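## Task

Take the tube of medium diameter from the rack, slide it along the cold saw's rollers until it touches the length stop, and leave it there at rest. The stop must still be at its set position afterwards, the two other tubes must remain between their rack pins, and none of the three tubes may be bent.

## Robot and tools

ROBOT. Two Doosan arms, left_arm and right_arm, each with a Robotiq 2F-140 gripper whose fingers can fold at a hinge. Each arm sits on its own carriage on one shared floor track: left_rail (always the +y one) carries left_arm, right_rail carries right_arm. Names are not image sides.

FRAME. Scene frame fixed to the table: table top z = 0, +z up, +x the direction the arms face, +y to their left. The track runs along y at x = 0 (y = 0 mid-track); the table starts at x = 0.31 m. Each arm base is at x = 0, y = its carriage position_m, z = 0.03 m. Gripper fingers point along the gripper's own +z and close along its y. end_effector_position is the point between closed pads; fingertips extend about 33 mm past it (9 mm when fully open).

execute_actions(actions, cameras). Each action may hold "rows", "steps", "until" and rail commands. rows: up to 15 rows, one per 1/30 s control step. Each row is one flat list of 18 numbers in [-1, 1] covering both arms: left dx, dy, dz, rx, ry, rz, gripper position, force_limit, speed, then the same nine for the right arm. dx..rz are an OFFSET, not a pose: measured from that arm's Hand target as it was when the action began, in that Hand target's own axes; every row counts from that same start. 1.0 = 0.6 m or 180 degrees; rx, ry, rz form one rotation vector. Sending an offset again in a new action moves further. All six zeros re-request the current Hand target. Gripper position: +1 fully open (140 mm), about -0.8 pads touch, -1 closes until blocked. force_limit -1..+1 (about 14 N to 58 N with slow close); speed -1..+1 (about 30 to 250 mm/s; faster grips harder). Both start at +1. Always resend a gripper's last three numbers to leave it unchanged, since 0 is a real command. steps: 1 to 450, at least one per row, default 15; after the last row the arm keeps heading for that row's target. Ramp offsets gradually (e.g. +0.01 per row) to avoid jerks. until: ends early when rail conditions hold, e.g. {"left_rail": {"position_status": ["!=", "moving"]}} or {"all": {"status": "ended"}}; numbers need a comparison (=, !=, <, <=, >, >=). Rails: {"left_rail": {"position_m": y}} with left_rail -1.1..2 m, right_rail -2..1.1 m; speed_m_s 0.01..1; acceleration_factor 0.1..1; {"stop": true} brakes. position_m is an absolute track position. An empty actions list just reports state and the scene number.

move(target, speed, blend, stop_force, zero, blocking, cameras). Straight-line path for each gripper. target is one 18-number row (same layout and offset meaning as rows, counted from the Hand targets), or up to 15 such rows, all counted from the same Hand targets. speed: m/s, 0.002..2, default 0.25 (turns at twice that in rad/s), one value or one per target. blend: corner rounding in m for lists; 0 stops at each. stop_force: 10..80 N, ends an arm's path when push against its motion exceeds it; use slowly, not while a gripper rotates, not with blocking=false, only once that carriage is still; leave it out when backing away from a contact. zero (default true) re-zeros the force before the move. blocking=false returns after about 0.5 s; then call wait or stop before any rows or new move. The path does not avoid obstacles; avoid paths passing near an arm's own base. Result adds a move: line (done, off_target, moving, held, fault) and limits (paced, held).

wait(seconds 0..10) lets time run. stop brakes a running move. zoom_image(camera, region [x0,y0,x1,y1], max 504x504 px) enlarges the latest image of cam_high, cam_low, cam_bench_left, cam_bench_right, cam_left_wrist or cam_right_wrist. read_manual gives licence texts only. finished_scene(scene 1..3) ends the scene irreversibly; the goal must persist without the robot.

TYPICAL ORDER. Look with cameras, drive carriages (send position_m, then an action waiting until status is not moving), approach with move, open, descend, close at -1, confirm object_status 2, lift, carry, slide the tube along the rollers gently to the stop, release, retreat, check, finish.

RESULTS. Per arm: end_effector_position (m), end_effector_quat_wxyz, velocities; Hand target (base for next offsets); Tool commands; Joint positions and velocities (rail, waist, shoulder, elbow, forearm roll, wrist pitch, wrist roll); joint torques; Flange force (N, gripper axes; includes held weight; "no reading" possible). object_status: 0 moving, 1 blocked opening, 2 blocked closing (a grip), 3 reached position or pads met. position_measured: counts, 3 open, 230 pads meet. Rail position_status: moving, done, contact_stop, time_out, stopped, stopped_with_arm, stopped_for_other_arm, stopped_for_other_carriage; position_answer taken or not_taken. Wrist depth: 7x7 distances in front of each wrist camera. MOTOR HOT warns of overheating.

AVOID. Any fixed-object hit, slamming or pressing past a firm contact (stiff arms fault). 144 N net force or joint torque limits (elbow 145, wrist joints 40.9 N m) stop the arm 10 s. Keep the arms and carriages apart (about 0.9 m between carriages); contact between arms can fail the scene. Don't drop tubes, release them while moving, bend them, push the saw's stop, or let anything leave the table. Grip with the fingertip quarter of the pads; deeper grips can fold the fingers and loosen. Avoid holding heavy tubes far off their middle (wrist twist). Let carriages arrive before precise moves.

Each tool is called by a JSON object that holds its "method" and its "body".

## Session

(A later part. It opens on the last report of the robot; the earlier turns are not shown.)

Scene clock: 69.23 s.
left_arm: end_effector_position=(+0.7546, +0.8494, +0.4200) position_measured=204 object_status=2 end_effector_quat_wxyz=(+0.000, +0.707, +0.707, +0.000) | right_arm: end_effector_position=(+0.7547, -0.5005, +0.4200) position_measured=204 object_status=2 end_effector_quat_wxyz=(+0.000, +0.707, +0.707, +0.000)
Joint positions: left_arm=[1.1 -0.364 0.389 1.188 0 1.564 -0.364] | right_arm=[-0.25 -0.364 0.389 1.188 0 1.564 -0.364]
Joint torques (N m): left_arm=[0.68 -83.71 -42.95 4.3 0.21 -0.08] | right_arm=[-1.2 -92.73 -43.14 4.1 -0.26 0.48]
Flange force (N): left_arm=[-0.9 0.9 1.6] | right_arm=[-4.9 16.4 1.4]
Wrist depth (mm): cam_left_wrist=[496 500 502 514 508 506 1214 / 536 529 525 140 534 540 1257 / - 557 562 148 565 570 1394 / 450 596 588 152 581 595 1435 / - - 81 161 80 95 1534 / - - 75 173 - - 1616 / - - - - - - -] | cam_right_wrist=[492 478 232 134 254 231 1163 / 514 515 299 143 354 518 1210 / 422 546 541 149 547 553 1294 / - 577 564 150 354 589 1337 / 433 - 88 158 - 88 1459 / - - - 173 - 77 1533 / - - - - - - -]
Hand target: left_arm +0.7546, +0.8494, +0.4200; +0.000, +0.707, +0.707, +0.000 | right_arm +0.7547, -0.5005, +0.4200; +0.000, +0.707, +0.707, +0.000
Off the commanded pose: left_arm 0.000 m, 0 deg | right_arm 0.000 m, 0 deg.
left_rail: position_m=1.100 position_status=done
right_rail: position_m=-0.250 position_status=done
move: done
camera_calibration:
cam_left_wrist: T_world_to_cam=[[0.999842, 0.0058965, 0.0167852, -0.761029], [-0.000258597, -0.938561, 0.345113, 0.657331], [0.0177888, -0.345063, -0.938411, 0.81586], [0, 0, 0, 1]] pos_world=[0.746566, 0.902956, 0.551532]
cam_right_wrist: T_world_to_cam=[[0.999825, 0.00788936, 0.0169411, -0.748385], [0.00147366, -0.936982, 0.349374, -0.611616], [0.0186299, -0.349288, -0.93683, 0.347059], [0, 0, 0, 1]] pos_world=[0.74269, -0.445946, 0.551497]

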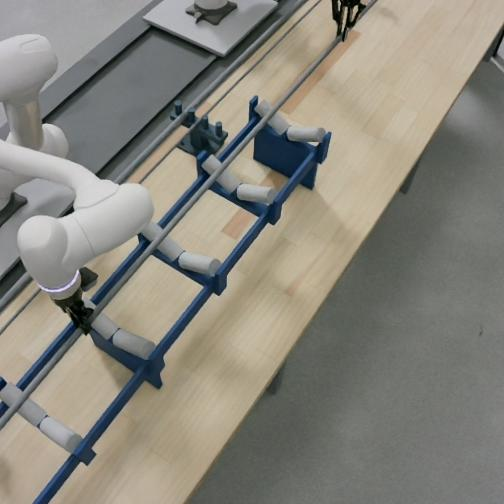

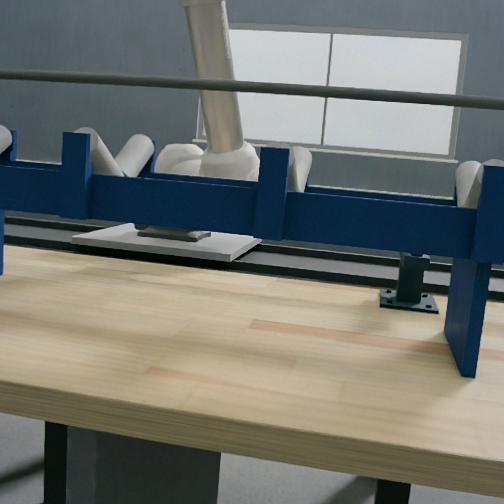

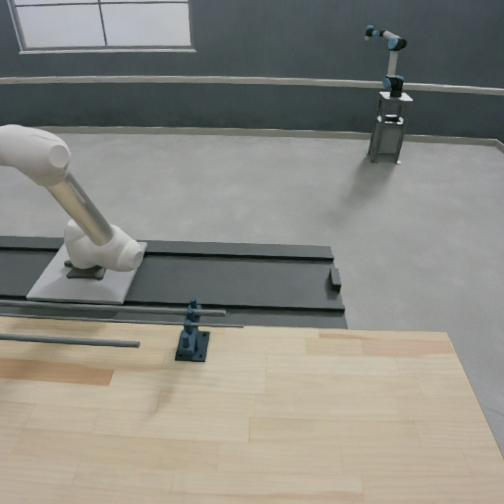

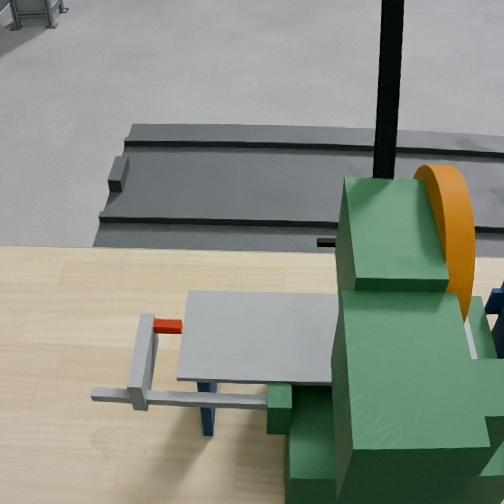

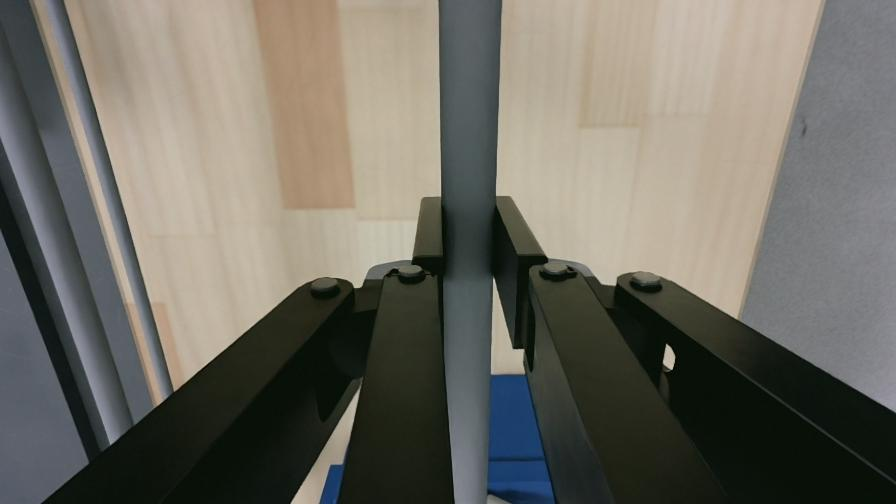

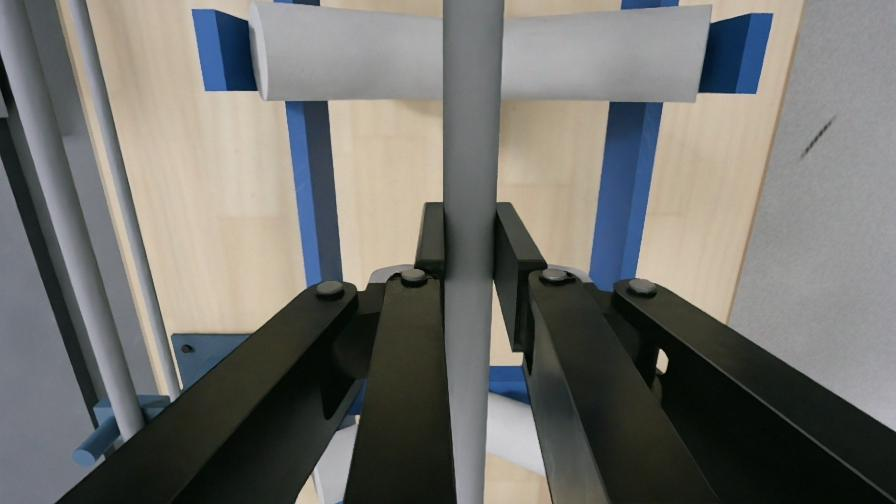

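{"method": "move", "body": {"target": [0,0.0173,0.2,0,0,0,-1,0,-1,0,0.0173,0.2,0,0,0,-1,0,-1], "speed": 0.12, "cameras": ["cam_right_wrist"]}}

{"method": "move", "body": {"target": [0,0,0.15,0,0,0,-1,0,-1,0,0,0.15,0,0,0,-1,0,-1], "speed": 0.02, "stop_force": 12}}

Scene clock: 76.00 s.
left_arm: end_effector_position=(+0.7650, +0.8495, +0.3000) position_measured=204 object_status=2 end_effector_quat_wxyz=(+0.000, +0.707, +0.707, +0.000) | right_arm: end_effector_position=(+0.7651, -0.5005, +0.3000) position_measured=204 object_status=2 end_effector_quat_wxyz=(+0.000, +0.707, +0.707, +0.000)
Joint positions: left_arm=[1.1 -0.359 0.427 1.349 0 1.365 -0.359] | right_arm=[-0.25 -0.359 0.428 1.349 0 1.365 -0.359]
Joint torques (N m): left_arm=[3.05 -87.14 -41.36 5.23 0.6 -0.13] | right_arm=[-3.39 -94.89 -43.41 3.02 -0.83 0.52]
Flange force (N): left_arm=[-4.4 1.9 1.6] | right_arm=[-0.5 13.0 4.8]
Wrist depth (mm): cam_left_wrist=[393 393 392 394 393 395 399 / 411 411 413 140 416 416 418 / 439 431 441 148 444 442 446 / 458 460 458 152 457 471 474 / 492 481 81 160 80 95 1394 / - - 75 174 - - - / - - - - - - -] | cam_right_wrist=[113 123 137 149 151 136 119 / 408 140 407 161 409 160 136 / 424 212 430 149 433 213 437 / 449 233 449 150 449 248 1198 / 480 476 88 158 - 88 1281 / - - - 173 - 77 1368 / - - - - - - -]
Hand target: left_arm +0.7650, +0.8495, +0.3000; +0.000, +0.707, +0.707, +0.000 | right_arm +0.7651, -0.5005, +0.3000; +0.000, +0.707, +0.707, +0.000
Off the commanded pose: left_arm 0.000 m, 0 deg | right_arm 0.000 m, 0 deg.
left_rail: position_m=1.100 position_status=done
right_rail: position_m=-0.250 position_status=done
move: done
camera_calibration:
cam_right_wrist: T_world_to_cam=[[0.999827, 0.00785578, 0.016847, -0.756824], [0.00147509, -0.936982, 0.349374, -0.569673], [0.0185299, -0.349289, -0.936832, 0.234426], [0, 0, 0, 1]] pos_world=[0.75319, -0.445946, 0.431397]
Images, in order (width x height): cam_right_wrist 896x504.

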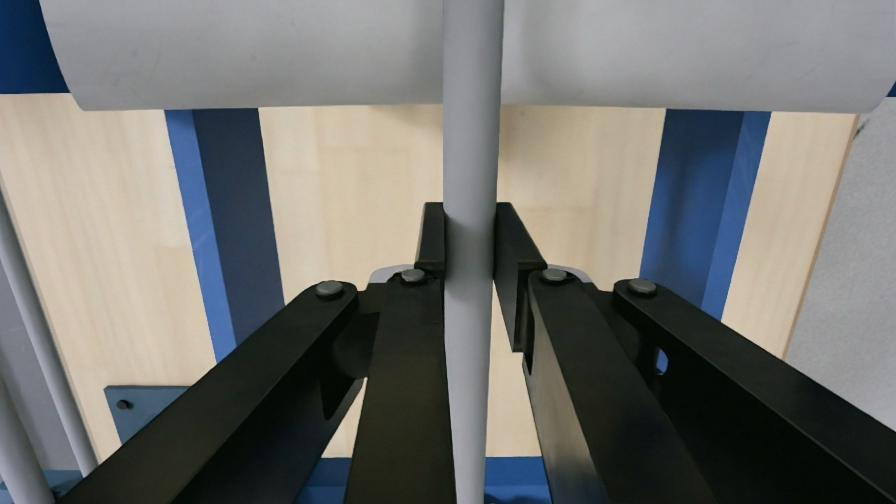

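Scene clock: 77.87 s.
left_arm: end_effector_position=(+0.7650, +0.8494, +0.2768) position_measured=204 object_status=2 end_effector_quat_wxyz=(+0.000, +0.707, +0.707, +0.000) | right_arm: end_effector_position=(+0.7653, -0.5006, +0.2785) position_measured=204 object_status=2 end_effector_quat_wxyz=(+0.000, +0.707, +0.707, +0.000)
Joint positions: left_arm=[1.1 -0.359 0.436 1.379 0 1.326 -0.359] | right_arm=[-0.25 -0.359 0.435 1.377 0 1.329 -0.359]
Joint torques (N m): left_arm=[1.15 -74.84 -31.32 4.38 1.66 -0.13] | right_arm=[-4.23 -73.96 -24.54 2.61 2.49 0.48]
Flange force (N): left_arm=[-2.8 4.7 -13.5] | right_arm=[-1.4 20.5 -20.7]
Wrist depth (mm): cam_left_wrist=[368 368 373 372 374 374 376 / 389 390 393 140 392 395 399 / 411 413 413 148 418 419 421 / 436 438 430 153 431 443 447 / 466 459 81 160 80 95 491 / 488 - 75 173 - - 1410 / - - - - - - -] | cam_right_wrist=[- 111 124 134 137 119 107 / 385 126 386 144 393 145 126 / 407 182 406 149 411 211 414 / 430 214 430 150 425 212 453 / 459 233 88 158 95 88 1254 / 475 - - 173 - 77 1352 / - - - - - - -]
Hand target: left_arm +0.7651, +0.8494, +0.2768; +0.000, +0.707, +0.707, +0.000 (not the last commanded pose) | right_arm +0.7653, -0.5006, +0.2785; +0.000, +0.707, +0.707, +0.000 (not the last commanded pose)
Off the commanded pose: left_arm 0.067 m, 0 deg | right_arm 0.068 m, 0 deg.
left_rail: position_m=1.100 position_status=done
right_rail: position_m=-0.250 position_status=done
move: contact (left_arm, right_arm)
camera_calibration:
cam_left_wrist: T_world_to_cam=[[0.999838, 0.00587415, 0.017007, -0.769193], [-0.000357815, -0.938529, 0.3452, 0.706859], [0.0179893, -0.34515, -0.938375, 0.68124], [0, 0, 0, 1]] pos_world=[0.757066, 0.903056, 0.408332]
cam_right_wrist: T_world_to_cam=[[0.999816, 0.00788008, 0.0174774, -0.756702], [0.00127335, -0.936905, 0.349581, -0.56206], [0.0191294, -0.349494, -0.936743, 0.213703], [0, 0, 0, 1]] pos_world=[0.753191, -0.445946, 0.409895]

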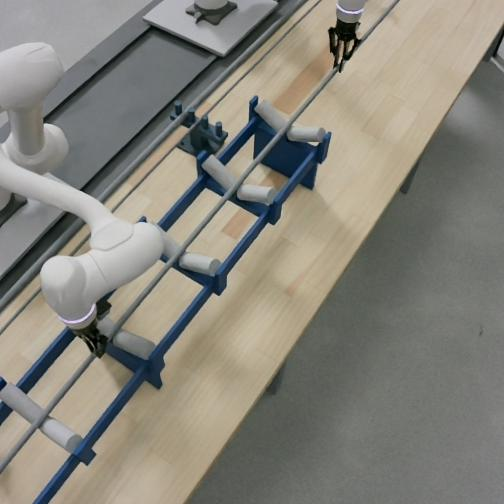

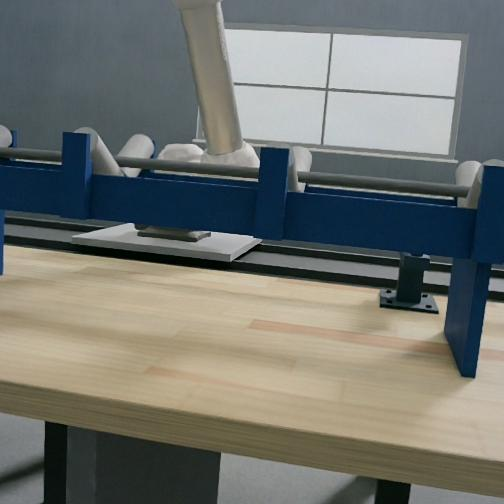

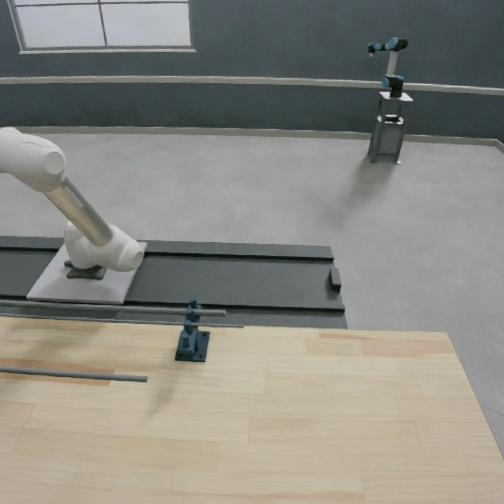

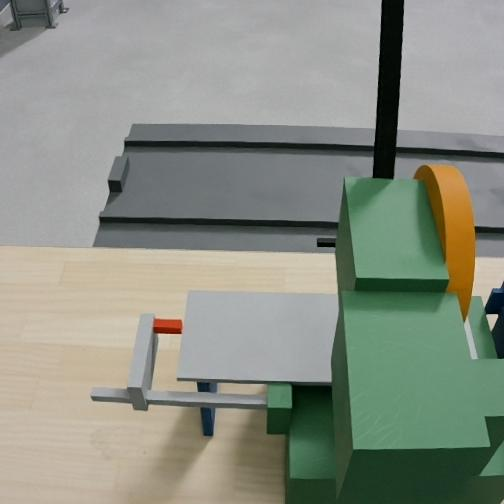

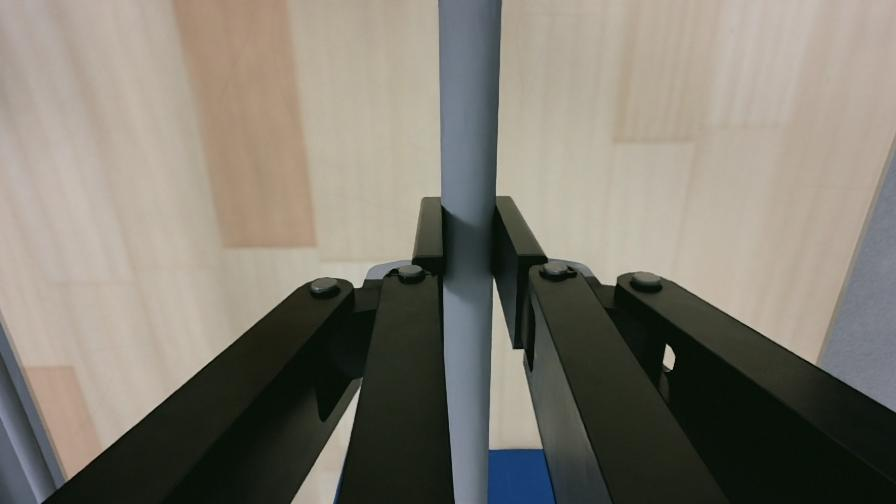

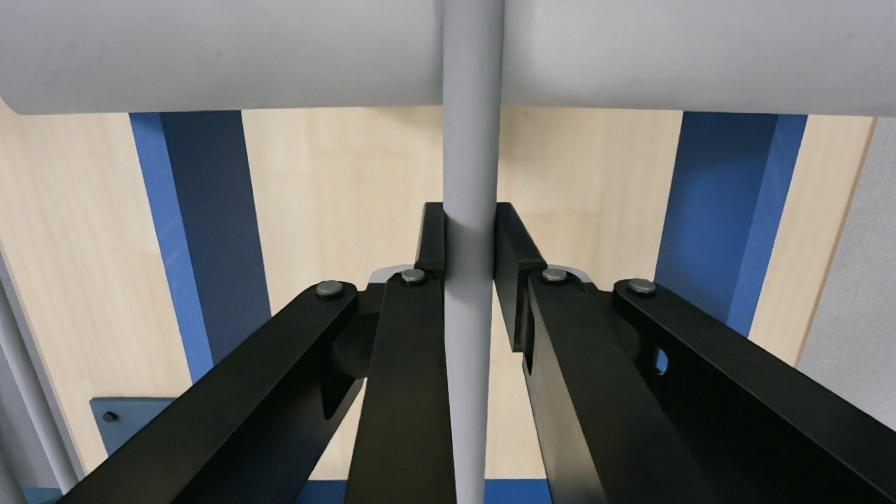

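{"method": "move", "body": {"target": [0,0,-0.0033,0,0,0,-1,0,-1,0,0.001,-0.0012,0,0,0,-1,0,-1], "speed": 0.02, "cameras": []}}

Scene clock: 80.20 s.
left_arm: end_effector_position=(+0.7650, +0.8494, +0.2788) position_measured=204 object_status=2 end_effector_quat_wxyz=(+0.000, +0.707, +0.707, +0.000) | right_arm: end_effector_position=(+0.7658, -0.5006, +0.2791) position_measured=204 object_status=2 end_effector_quat_wxyz=(+0.000, +0.707, +0.707, +0.000)
Joint positions: left_arm=[1.1 -0.359 0.435 1.377 0 1.33 -0.359] | right_arm=[-0.25 -0.359 0.436 1.375 0 1.33 -0.359]
Joint torques (N m): left_arm=[3.56 -85.17 -38.27 5.27 1.77 -0.15] | right_arm=[-4.61 -93.47 -40.62 2.46 -0.32 0.5]
Flange force (N): left_arm=[-5.4 4.1 -0.4] | right_arm=[0.4 16.0 2.8]
Wrist depth (mm): cam_left_wrist=[371 370 374 371 372 377 378 / 387 390 392 140 393 400 398 / 413 414 416 149 416 417 424 / 440 443 436 152 436 446 456 / 465 460 81 160 80 95 484 / 486 - 75 174 - - 1378 / - - - - - - -] | cam_right_wrist=[- 111 124 135 136 119 107 / 386 126 386 144 391 143 126 / 407 196 409 149 413 212 413 / 428 214 424 139 425 212 448 / 453 234 88 137 - 88 1301 / - - - 173 - 77 1345 / - - - - - - -]
Hand target: left_arm +0.7651, +0.8494, +0.2788; +0.000, +0.707, +0.707, +0.000 | right_arm +0.7659, -0.5006, +0.2792; +0.000, +0.707, +0.707, +0.000
Off the commanded pose: left_arm 0.000 m, 0 deg | right_arm 0.000 m, 0 deg.
left_rail: position_m=1.100 position_status=done
right_rail: position_m=-0.250 position_status=done
move: done
No camera images: "cameras" was empty.

{"method": "execute_actions", "body": {"actions": [{"rows":[[0,0,0,0,0,0,-1,0,-1,0,0,0,0,0,0,-0.3,0,-1]],"steps":45}], "cameras": ["cam_right_wrist"]}}

Scene clock: 83.43 s.
left_arm: end_effector_position=(+0.7651, +0.8494, +0.2788) position_measured=204 object_status=2 end_effector_quat_wxyz=(+0.000, +0.707, +0.707, +0.000) | right_arm: end_effector_position=(+0.7659, -0.5006, +0.2792) position_measured=167 object_status=3 end_effector_quat_wxyz=(+0.000, +0.707, +0.707, +0.000)
Joint positions: left_arm=[1.1 -0.359 0.435 1.377 0 1.33 -0.359] | right_arm=[-0.25 -0.359 0.436 1.375 0 1.33 -0.359]
Joint torques (N m): left_arm=[0.28 -83.67 -38.89 4.14 0.8 -0.1] | right_arm=[-0.94 -91.07 -39.04 4.07 -0.2 0.37]
Flange force (N): left_arm=[-0.9 2.0 -1.9] | right_arm=[-3.7 14.2 0.0]
Wrist depth (mm): cam_left_wrist=[371 370 371 382 375 376 378 / 388 390 392 140 395 392 397 / 414 409 415 148 418 424 422 / 440 440 433 152 436 444 451 / 464 459 81 160 80 95 493 / 480 - 75 173 - - 1435 / - - - - - - -] | cam_right_wrist=[- 111 124 134 137 119 107 / 388 126 386 144 391 140 126 / 405 197 406 157 412 210 415 / 431 215 426 155 140 211 448 / 457 - 88 167 94 88 1287 / - 66 - 183 - 71 69 / - - - 198 - - 64]
Hand target: left_arm +0.7651, +0.8494, +0.2788; +0.000, +0.707, +0.707, +0.000 | right_arm +0.7659, -0.5006, +0.2792; +0.000, +0.707, +0.707, +0.000
Off the commanded pose: left_arm 0.000 m, 0 deg | right_arm 0.000 m, 0 deg.
left_rail: position_m=1.100 position_status=done
right_rail: position_m=-0.250 position_status=done
camera_calibration:
cam_right_wrist: T_world_to_cam=[[0.999816, 0.00788045, 0.0174767, -0.757316], [0.00127216, -0.936873, 0.349669, -0.562361], [0.019129, -0.349582, -0.93671, 0.214388], [0, 0, 0, 1]] pos_world=[0.753791, -0.445946, 0.410695]
Images, in order (width x height): cam_right_wrist 896x504.

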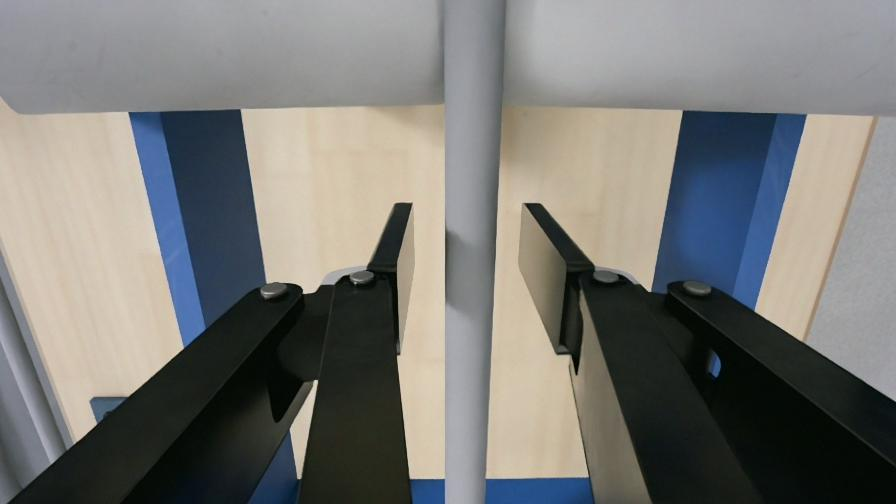

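{"method": "move", "body": {"target": [[0,0,0,0,0,0,-1,0,-1,0,0,-0.42,0,0,0,-0.3,0,-1],[0,0,0,0,0,0,-1,0,-1,0,-0.16,-0.42,0,-0.25,0,-0.3,0,-1]], "speed": [0.25,0.5], "blend": [0.03,0], "cameras": []}}

{"method": "execute_actions", "body": {"actions": [{"right_rail":{"position_m":-0.8},"steps":150,"until":{"right_rail":{"position_status":["!=","moving"]}}}]}}

{"method": "zoom_image", "body": {"camera": "cam_right_wrist", "region": [300, 0, 740, 440]}}

Scene clock: 87.33 s.
left_arm: end_effector_position=(+0.7651, +0.8494, +0.2788) position_measured=204 object_status=2 end_effector_quat_wxyz=(+0.000, +0.707, +0.707, +0.000) | right_arm: end_effector_position=(+0.6697, -0.5005, +0.5311) position_measured=167 object_status=3 end_effector_quat_wxyz=(+0.271, +0.653, +0.653, -0.270)
Joint positions: left_arm=[1.1 -0.359 0.435 1.377 0 1.33 -0.359] | right_arm=[-0.25 -0.074 0.179 1.439 -0.787 1.484 -0.019]
Joint torques (N m): left_arm=[0.02 -83.78 -38.81 3.9 0.71 -0.09] | right_arm=[-1.39 -65.81 -40.41 1 -0.28 0.41]
Flange force (N): left_arm=[-1.0 2.9 -1.8] | right_arm=[-1.3 12.1 -3.3]
Wrist depth (mm): cam_left_wrist=[372 372 375 366 376 377 379 / 394 393 392 140 396 395 399 / 413 411 415 148 418 417 423 / 437 440 435 152 433 445 453 / 463 461 81 160 80 95 484 / 484 - 75 173 - - 1487 / - - - - - - -] | cam_right_wrist=[- 617 629 625 481 625 1459 / 839 789 805 447 449 774 1732 / 1016 1024 1016 915 755 2209 2169 / 2900 1376 - 710 140 2972 2936 / - - 88 1169 94 88 - / - 66 - - - 71 68 / - - - 2675 - - 64]
Hand target: left_arm +0.7651, +0.8494, +0.2788; +0.000, +0.707, +0.707, +0.000 | right_arm +0.6697, -0.5005, +0.5311; +0.271, +0.653, +0.653, -0.270
Off the commanded pose: left_arm 0.000 m, 0 deg | right_arm 0.000 m, 0 deg.
left_rail: position_m=1.100 position_status=done
right_rail: position_m=-0.250 position_status=done
move: done
No camera images: "cameras" was empty.

Scene clock: 89.60 s.
left_arm: end_effector_position=(+0.7651, +0.8494, +0.2788) position_measured=204 object_status=2 end_effector_quat_wxyz=(+0.000, +0.707, +0.707, +0.000) | right_arm: end_effector_position=(+0.6697, -1.0505, +0.5311) position_measured=167 object_status=3 end_effector_quat_wxyz=(+0.271, +0.653, +0.653, -0.271)
Joint positions: left_arm=[1.1 -0.359 0.435 1.377 0 1.33 -0.359] | right_arm=[-0.8 -0.074 0.179 1.439 -0.787 1.484 -0.019]
Joint torques (N m): left_arm=[0.36 -83.86 -38.83 3.85 0.75 -0.06] | right_arm=[-1.02 -65.68 -40.2 0.99 -0.27 0.4]
Flange force (N): left_arm=[-1.6 2.7 -2.1] | right_arm=[-1.8 12.1 -3.3]
Wrist depth (mm): cam_left_wrist=[370 371 374 368 376 377 377 / 388 392 391 140 395 395 395 / 412 411 421 148 419 422 422 / 437 438 436 152 435 445 453 / 466 458 81 161 80 95 491 / 492 - 75 173 - - 1443 / - - - - - - -] | cam_right_wrist=[- 694 656 583 584 625 1459 / - - 800 529 512 779 1770 / 1136 1042 937 637 630 2188 2250 / 2705 1442 - 702 140 2617 2936 / - - 88 1660 94 84 3168 / - 66 - 2229 - 71 68 / - - - 2407 - - 64]
Hand target: left_arm +0.7651, +0.8494, +0.2788; +0.000, +0.707, +0.707, +0.000 | right_arm +0.6697, -1.0505, +0.5311; +0.271, +0.653, +0.653, -0.270
Tool commands: left_gripper/position=-1.0 left_gripper/force_limit=+0.0 left_gripper/speed=-1.0 right_gripper/position=-0.3 right_gripper/force_limit=+0.0 right_gripper/speed=-1.0
Off the commanded pose: left_arm 0.000 m, 0 deg | right_arm 0.000 m, 0 deg.
left_rail: position_m=1.100 position_status=done
right_rail: position_m=-0.800 position_status=done
camera_calibration:
cam_left_wrist: T_world_to_cam=[[0.999838, 0.00587547, 0.0170065, -0.769228], [-0.0003564, -0.938529, 0.3452, 0.706168], [0.0179893, -0.34515, -0.938375, 0.683117], [0, 0, 0, 1]] pos_world=[0.757066, 0.903056, 0.410332]
cam_right_wrist: T_world_to_cam=[[0.999822, 0.0175331, 0.00693253, -0.645522], [0.000972523, -0.415169, 0.909744, -0.914737], [0.0188288, -0.909575, -0.415112, -0.605144], [0, 0, 0, 1]] pos_world=[0.657691, -0.918877, 0.585449]

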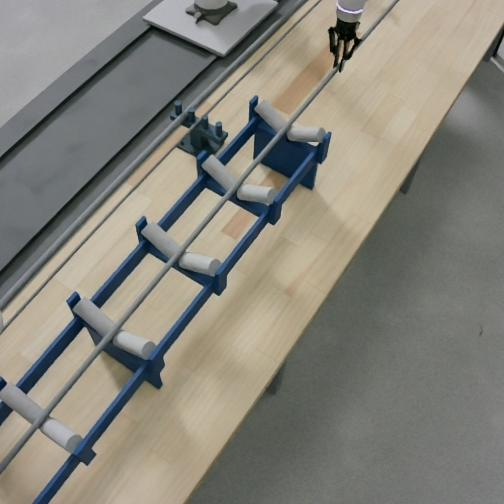

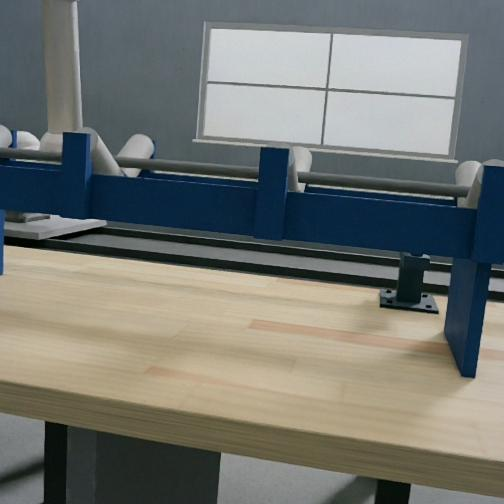

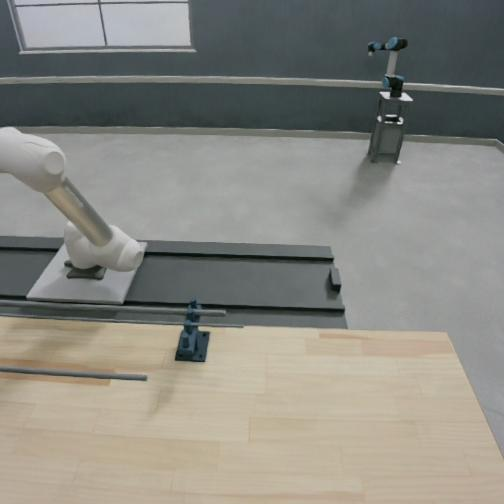

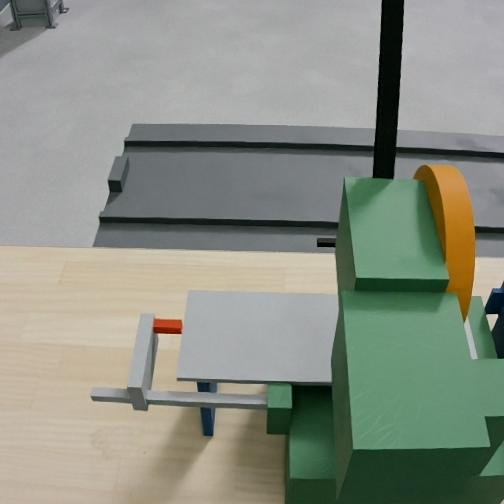

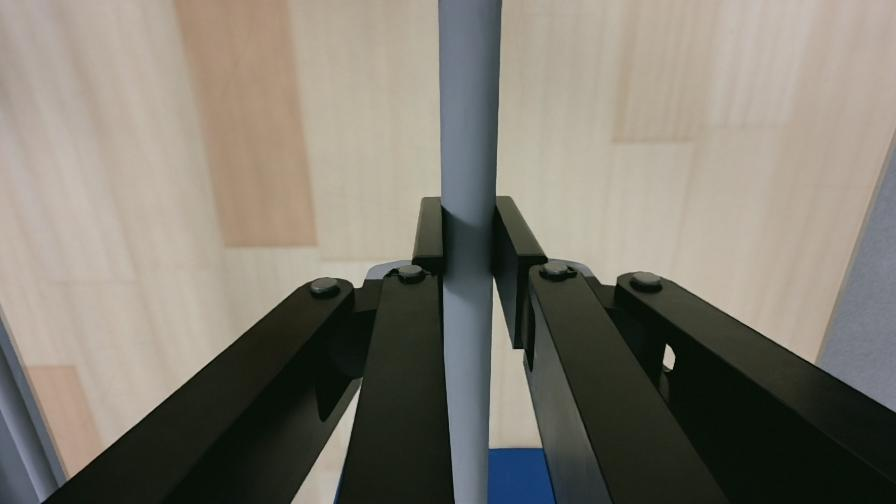

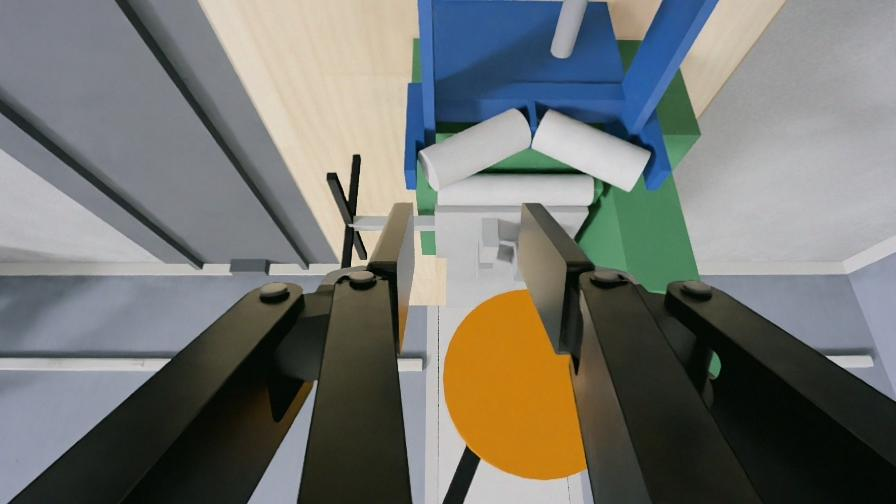

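Scaled by 1.145 from the camera's 896x504 image, which has a finer 1280x720 frame.

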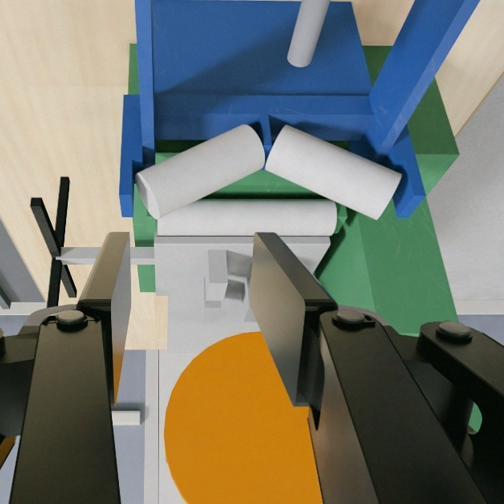

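{"method": "execute_actions", "body": {"actions": [{"rows":[[0,0,0,0,0,0,-1,0,-1,0,0.1,0,0,0,0,1,0,0]],"steps":20},{"left_rail":{"position_m":0.93,"speed_m_s":0.1,"acceleration_factor":0.4},"steps":150,"until":{"left_rail":{"position_status":["!=","moving"]}}}], "cameras": ["cam_right_wrist"]}}

{"method": "zoom_image", "body": {"camera": "cam_right_wrist", "region": [350, 0, 650, 300]}}

Scene clock: 95.17 s.
left_arm: end_effector_position=(+0.7651, +0.6794, +0.2788) position_measured=204 object_status=2 end_effector_quat_wxyz=(+0.000, +0.707, +0.707, +0.000) | right_arm: end_effector_position=(+0.7297, -1.0505, +0.5312) position_measured=3 object_status=3 end_effector_quat_wxyz=(+0.271, +0.653, +0.653, -0.270)
Joint positions: left_arm=[0.93 -0.359 0.435 1.377 0 1.33 -0.359] | right_arm=[-0.8 -0.068 0.278 1.315 -0.785 1.506 -0.032]
Joint torques (N m): left_arm=[-0.54 -79.61 -34.26 3.72 1.61 -0.07] | right_arm=[-0.87 -76.28 -40.26 1.04 -0.31 0.38]
Flange force (N): left_arm=[-1.2 6.4 -7.6] | right_arm=[-2.3 13.7 -3.4]
Flange force at the end of the 1st action (N): left_arm=[-0.9 3.4 -2.2] | right_arm=[-2.0 13.7 -3.1]
Wrist depth (mm): cam_left_wrist=[371 373 375 376 374 376 377 / 391 390 395 140 397 395 400 / 413 415 415 149 416 418 422 / 437 439 433 153 433 446 450 / 469 459 81 160 80 95 1355 / - - 75 173 - - 1378 / - - - - - - -] | cam_right_wrist=[682 684 645 590 573 690 1486 / - 808 769 529 528 1707 1744 / - 1029 915 629 519 2250 2149 / 2705 134 1315 745 635 132 2767 / - 104 2866 - - 116 92 / - 106 2705 - - - 93 / - 2645 - 2534 - 3210 -]
Hand target: left_arm +0.7651, +0.6794, +0.2788; +0.000, +0.707, +0.707, +0.000 | right_arm +0.7297, -1.0505, +0.5312; +0.271, +0.653, +0.653, -0.270
Off the commanded pose: left_arm 0.000 m, 0 deg | right_arm 0.000 m, 0 deg.
left_rail: position_m=0.930 speed_m_s=0.10 position_status=done
right_rail: position_m=-0.800 position_status=done
camera_calibration:
cam_right_wrist: T_world_to_cam=[[0.999822, 0.0175322, 0.00693338, -0.705512], [0.000973106, -0.415252, 0.909706, -0.914982], [0.0188282, -0.909538, -0.415195, -0.60624], [0, 0, 0, 1]] pos_world=[0.717691, -0.918977, 0.585549]
Images, in order (width x height): cam_right_wrist 896x504.

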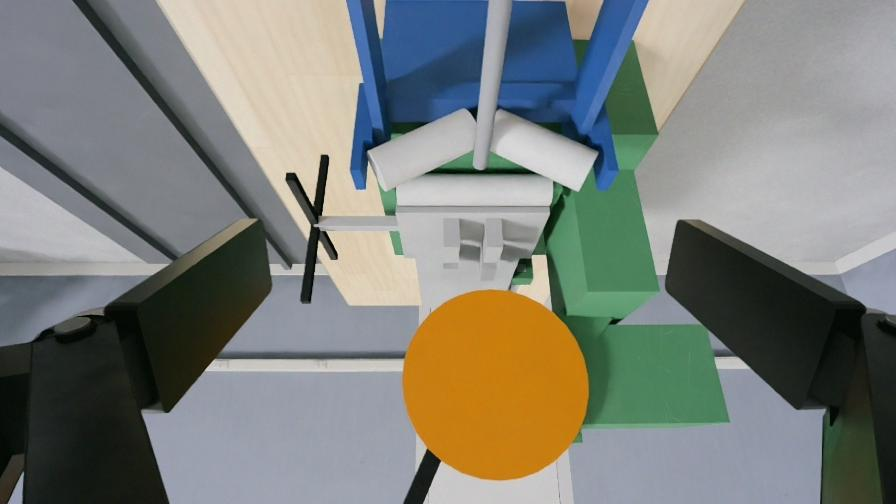

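Scaled by 1.680 from the camera's 896x504 image, which has a finer 1280x720 frame.

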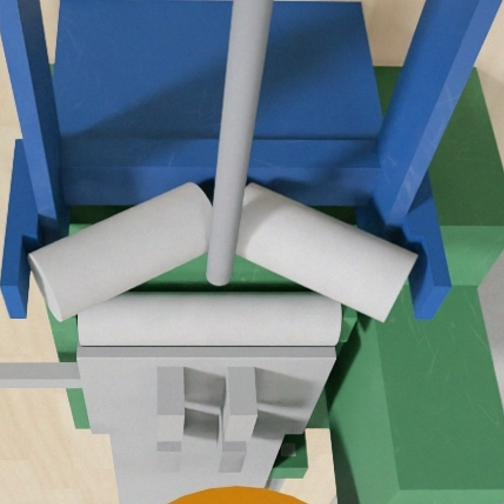

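{"method": "execute_actions", "body": {"actions": [{"rows":[[0,0,0,0,0,0,-0.3,0,-1,0,0,0,0,0,0,1,0,0]],"steps":40},{"left_rail":{"position_m":1.63,"speed_m_s":0.4,"acceleration_factor":0.7},"steps":150,"until":{"left_rail":{"position_status":["!=","moving"]}}}], "cameras": ["cam_right_wrist","cam_left_wrist","cam_bench_left"]}}

{"method": "zoom_image", "body": {"camera": "cam_left_wrist", "region": [350, 50, 600, 300]}}

Scene clock: 103.20 s.
left_arm: end_effector_position=(+0.7651, +1.3794, +0.2788) position_measured=167 object_status=3 end_effector_quat_wxyz=(+0.000, +0.707, +0.707, +0.000) | right_arm: end_effector_position=(+0.7297, -1.0505, +0.5312) position_measured=3 object_status=3 end_effector_quat_wxyz=(+0.271, +0.653, +0.653, -0.270)
Joint positions: left_arm=[1.63 -0.359 0.435 1.377 0 1.33 -0.359] | right_arm=[-0.8 -0.068 0.278 1.315 -0.785 1.506 -0.032]
Joint torques (N m): left_arm=[1.12 -82.82 -38.54 4.22 0.05 -0.24] | right_arm=[-0.98 -76.41 -40.27 1.04 -0.31 0.39]
Flange force (N): left_arm=[-1.5 2.2 -4.0] | right_arm=[-2.1 14.0 -3.2]
Flange force at the end of the 1st action (N): left_arm=[-1.9 2.3 -3.4] | right_arm=[-1.9 14.2 -3.0]
Wrist depth (mm): cam_left_wrist=[372 370 375 370 373 378 378 / 390 392 393 144 396 397 399 / 411 413 414 152 417 418 421 / 437 440 433 160 171 443 452 / 461 - 86 167 117 91 1326 / - - - 183 - - 68 / - - - 518 - - -] | cam_right_wrist=[671 656 642 581 572 680 1468 / 813 842 764 523 529 1707 1838 / - 1051 915 635 527 2169 2315 / 2736 123 1254 738 690 140 2705 / - 105 - 658 684 116 93 / - 105 - - - - 93 / - - - 2900 - - -]
Hand target: left_arm +0.7651, +1.3794, +0.2788; +0.000, +0.707, +0.707, +0.000 | right_arm +0.7297, -1.0505, +0.5312; +0.271, +0.653, +0.653, -0.270
Off the commanded pose: left_arm 0.000 m, 0 deg | right_arm 0.000 m, 0 deg.
left_rail: position_m=1.630 speed_m_s=0.40 position_status=done
right_rail: position_m=-0.800 position_status=done
camera_calibration:
cam_left_wrist: T_world_to_cam=[[0.999838, 0.00587547, 0.0170065, -0.772342], [-0.0003564, -0.938529, 0.3452, 1.20359], [0.0179893, -0.34515, -0.938375, 0.866047], [0, 0, 0, 1]] pos_world=[0.757066, 1.43306, 0.410332]
cam_right_wrist: T_world_to_cam=[[0.999822, 0.0175322, 0.00693338, -0.705512], [0.000973106, -0.415252, 0.909706, -0.914982], [0.0188282, -0.909538, -0.415195, -0.60624], [0, 0, 0, 1]] pos_world=[0.717691, -0.918977, 0.585549]
Images, in order (width x height): cam_bench_left 504x504, cam_left_wrist 896x504, cam_right_wrist 896x504.

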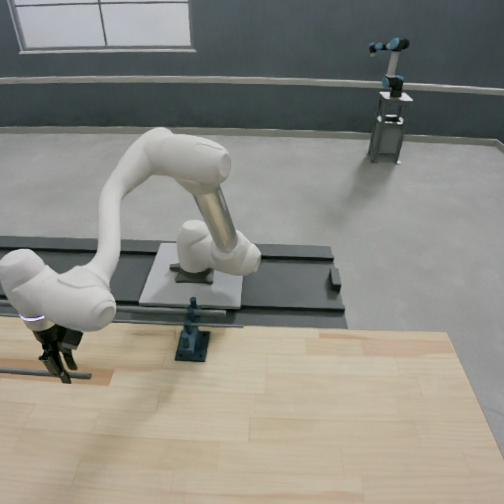

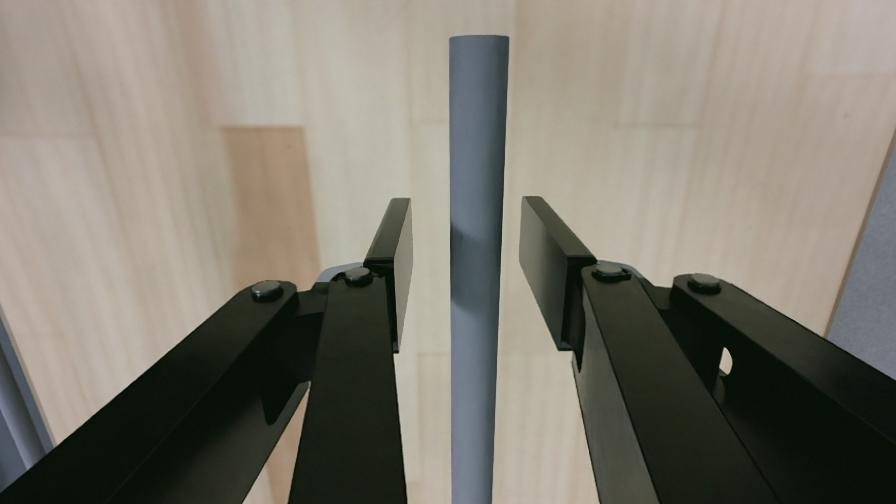

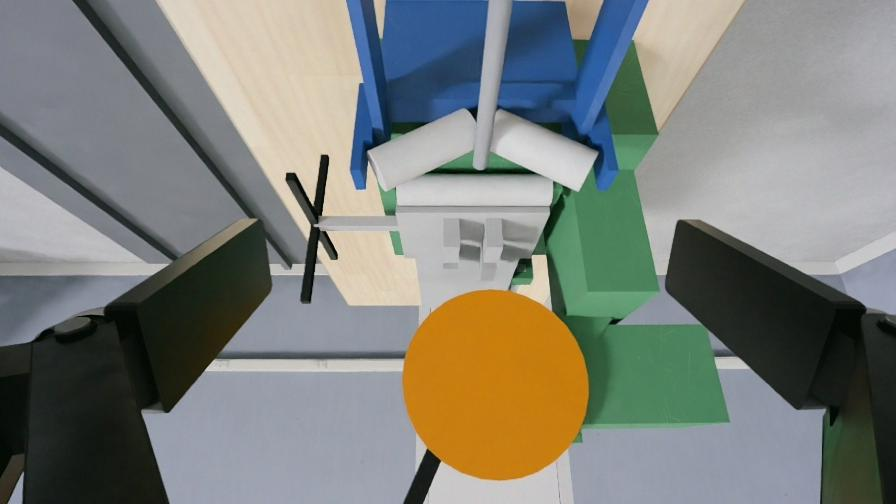

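Scaled by 2.016 from the camera's 896x504 image, which has a finer 1280x720 frame.

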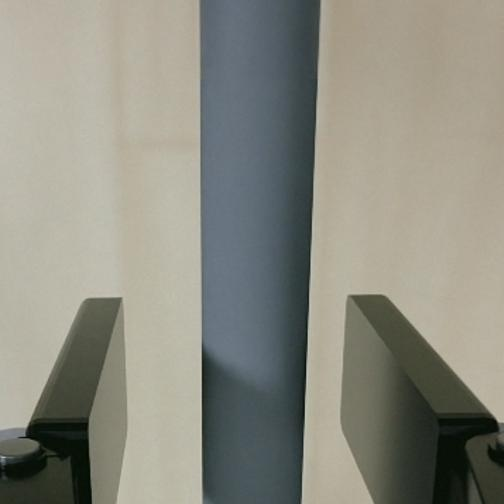

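{"method": "move", "body": {"target": [0,0.0055,0.001,0,0,0,-0.3,0,-1,0,0,0,0,0,0,1,0,0], "speed": 0.05, "cameras": []}}

{"method": "execute_actions", "body": {"actions": [{"rows":[[0,0,0,0,0,0,-1,-1,-1,0,0,0,0,0,0,1,0,0]],"steps":60}], "cameras": ["cam_left_wrist"]}}

Scene clock: 105.90 s.
left_arm: end_effector_position=(+0.7683, +1.3794, +0.2782) position_measured=167 object_status=3 end_effector_quat_wxyz=(+0.000, +0.707, +0.707, +0.000) | right_arm: end_effector_position=(+0.7297, -1.0505, +0.5312) position_measured=3 object_status=3 end_effector_quat_wxyz=(+0.271, +0.653, +0.653, -0.270)
Joint positions: left_arm=[1.63 -0.358 0.44 1.37 0 1.331 -0.358] | right_arm=[-0.8 -0.068 0.278 1.315 -0.785 1.506 -0.032]
Joint torques (N m): left_arm=[0.96 -82.88 -38.58 4.23 0.18 -0.16] | right_arm=[-0.82 -76.22 -40.24 1.03 -0.31 0.38]
Flange force (N): left_arm=[-1.3 1.3 -3.8] | right_arm=[-2.3 13.4 -3.5]
Wrist depth (mm): cam_left_wrist=[372 371 369 367 372 374 380 / 389 391 395 142 394 399 398 / 410 414 413 150 417 419 421 / 442 439 427 156 171 446 447 / 461 - 86 167 117 91 1326 / - - - 492 - - 68 / - - - - - - -] | cam_right_wrist=[669 660 640 569 577 686 1486 / - 813 779 531 530 1720 1824 / - 912 919 625 625 2169 1866 / 2936 123 1281 789 700 142 2767 / - 104 2832 - - 116 93 / - 104 2799 637 634 - 93 / - - - 674 2407 - -]
Hand target: left_arm +0.7684, +1.3794, +0.2782; +0.000, +0.707, +0.707, +0.000 | right_arm +0.7297, -1.0505, +0.5312; +0.271, +0.653, +0.653, -0.270
Off the commanded pose: left_arm 0.000 m, 0 deg | right_arm 0.000 m, 0 deg.
left_rail: position_m=1.630 speed_m_s=0.40 position_status=done
right_rail: position_m=-0.800 position_status=done
move: done
No camera images: "cameras" was empty.

Scene clock: 108.10 s.
left_arm: end_effector_position=(+0.7683, +1.3794, +0.2782) position_measured=202 object_status=2 end_effector_quat_wxyz=(+0.000, +0.707, +0.707, +0.000) | right_arm: end_effector_position=(+0.7297, -1.0505, +0.5312) position_measured=3 object_status=3 end_effector_quat_wxyz=(+0.271, +0.653, +0.653, -0.270)
Joint positions: left_arm=[1.63 -0.358 0.44 1.37 0 1.331 -0.358] | right_arm=[-0.8 -0.068 0.278 1.315 -0.785 1.506 -0.032]
Joint torques (N m): left_arm=[1.32 -82.97 -38.65 4.21 0.05 -0.22] | right_arm=[-0.93 -76.31 -40.26 1.03 -0.32 0.42]
Flange force (N): left_arm=[-1.9 1.3 -3.7] | right_arm=[-2.6 14.0 -3.0]
Wrist depth (mm): cam_left_wrist=[369 373 371 371 375 378 381 / 392 392 395 386 394 395 399 / 413 416 414 409 420 416 423 / 440 443 433 154 433 443 452 / 467 462 81 163 80 95 1340 / 489 - 75 68 - - 1418 / - - - - - - -] | cam_right_wrist=[- 688 640 584 569 694 1486 / 745 792 782 528 529 1744 1797 / - 1007 915 635 632 2209 2209 / 2936 123 1294 797 708 141 2767 / - 104 2900 2508 - 116 92 / - 103 - 590 - - 93 / - - - 690 - - -]
Hand target: left_arm +0.7684, +1.3794, +0.2782; +0.000, +0.707, +0.707, +0.000 | right_arm +0.7297, -1.0505, +0.5312; +0.271, +0.653, +0.653, -0.270
Off the commanded pose: left_arm 0.000 m, 0 deg | right_arm 0.000 m, 0 deg.
left_rail: position_m=1.630 speed_m_s=0.40 position_status=done
right_rail: position_m=-0.800 position_status=done
camera_calibration:
cam_left_wrist: T_world_to_cam=[[0.999838, 0.00587547, 0.0170065, -0.775631], [-0.0003564, -0.938529, 0.3452, 1.2038], [0.0179893, -0.34515, -0.938375, 0.865424], [0, 0, 0, 1]] pos_world=[0.760366, 1.43306, 0.409732]
Images, in order (width x height): cam_left_wrist 896x504.

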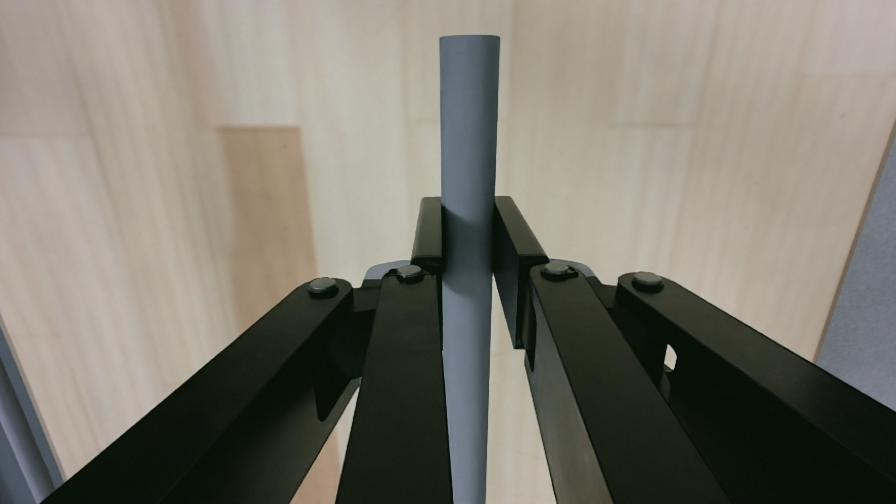

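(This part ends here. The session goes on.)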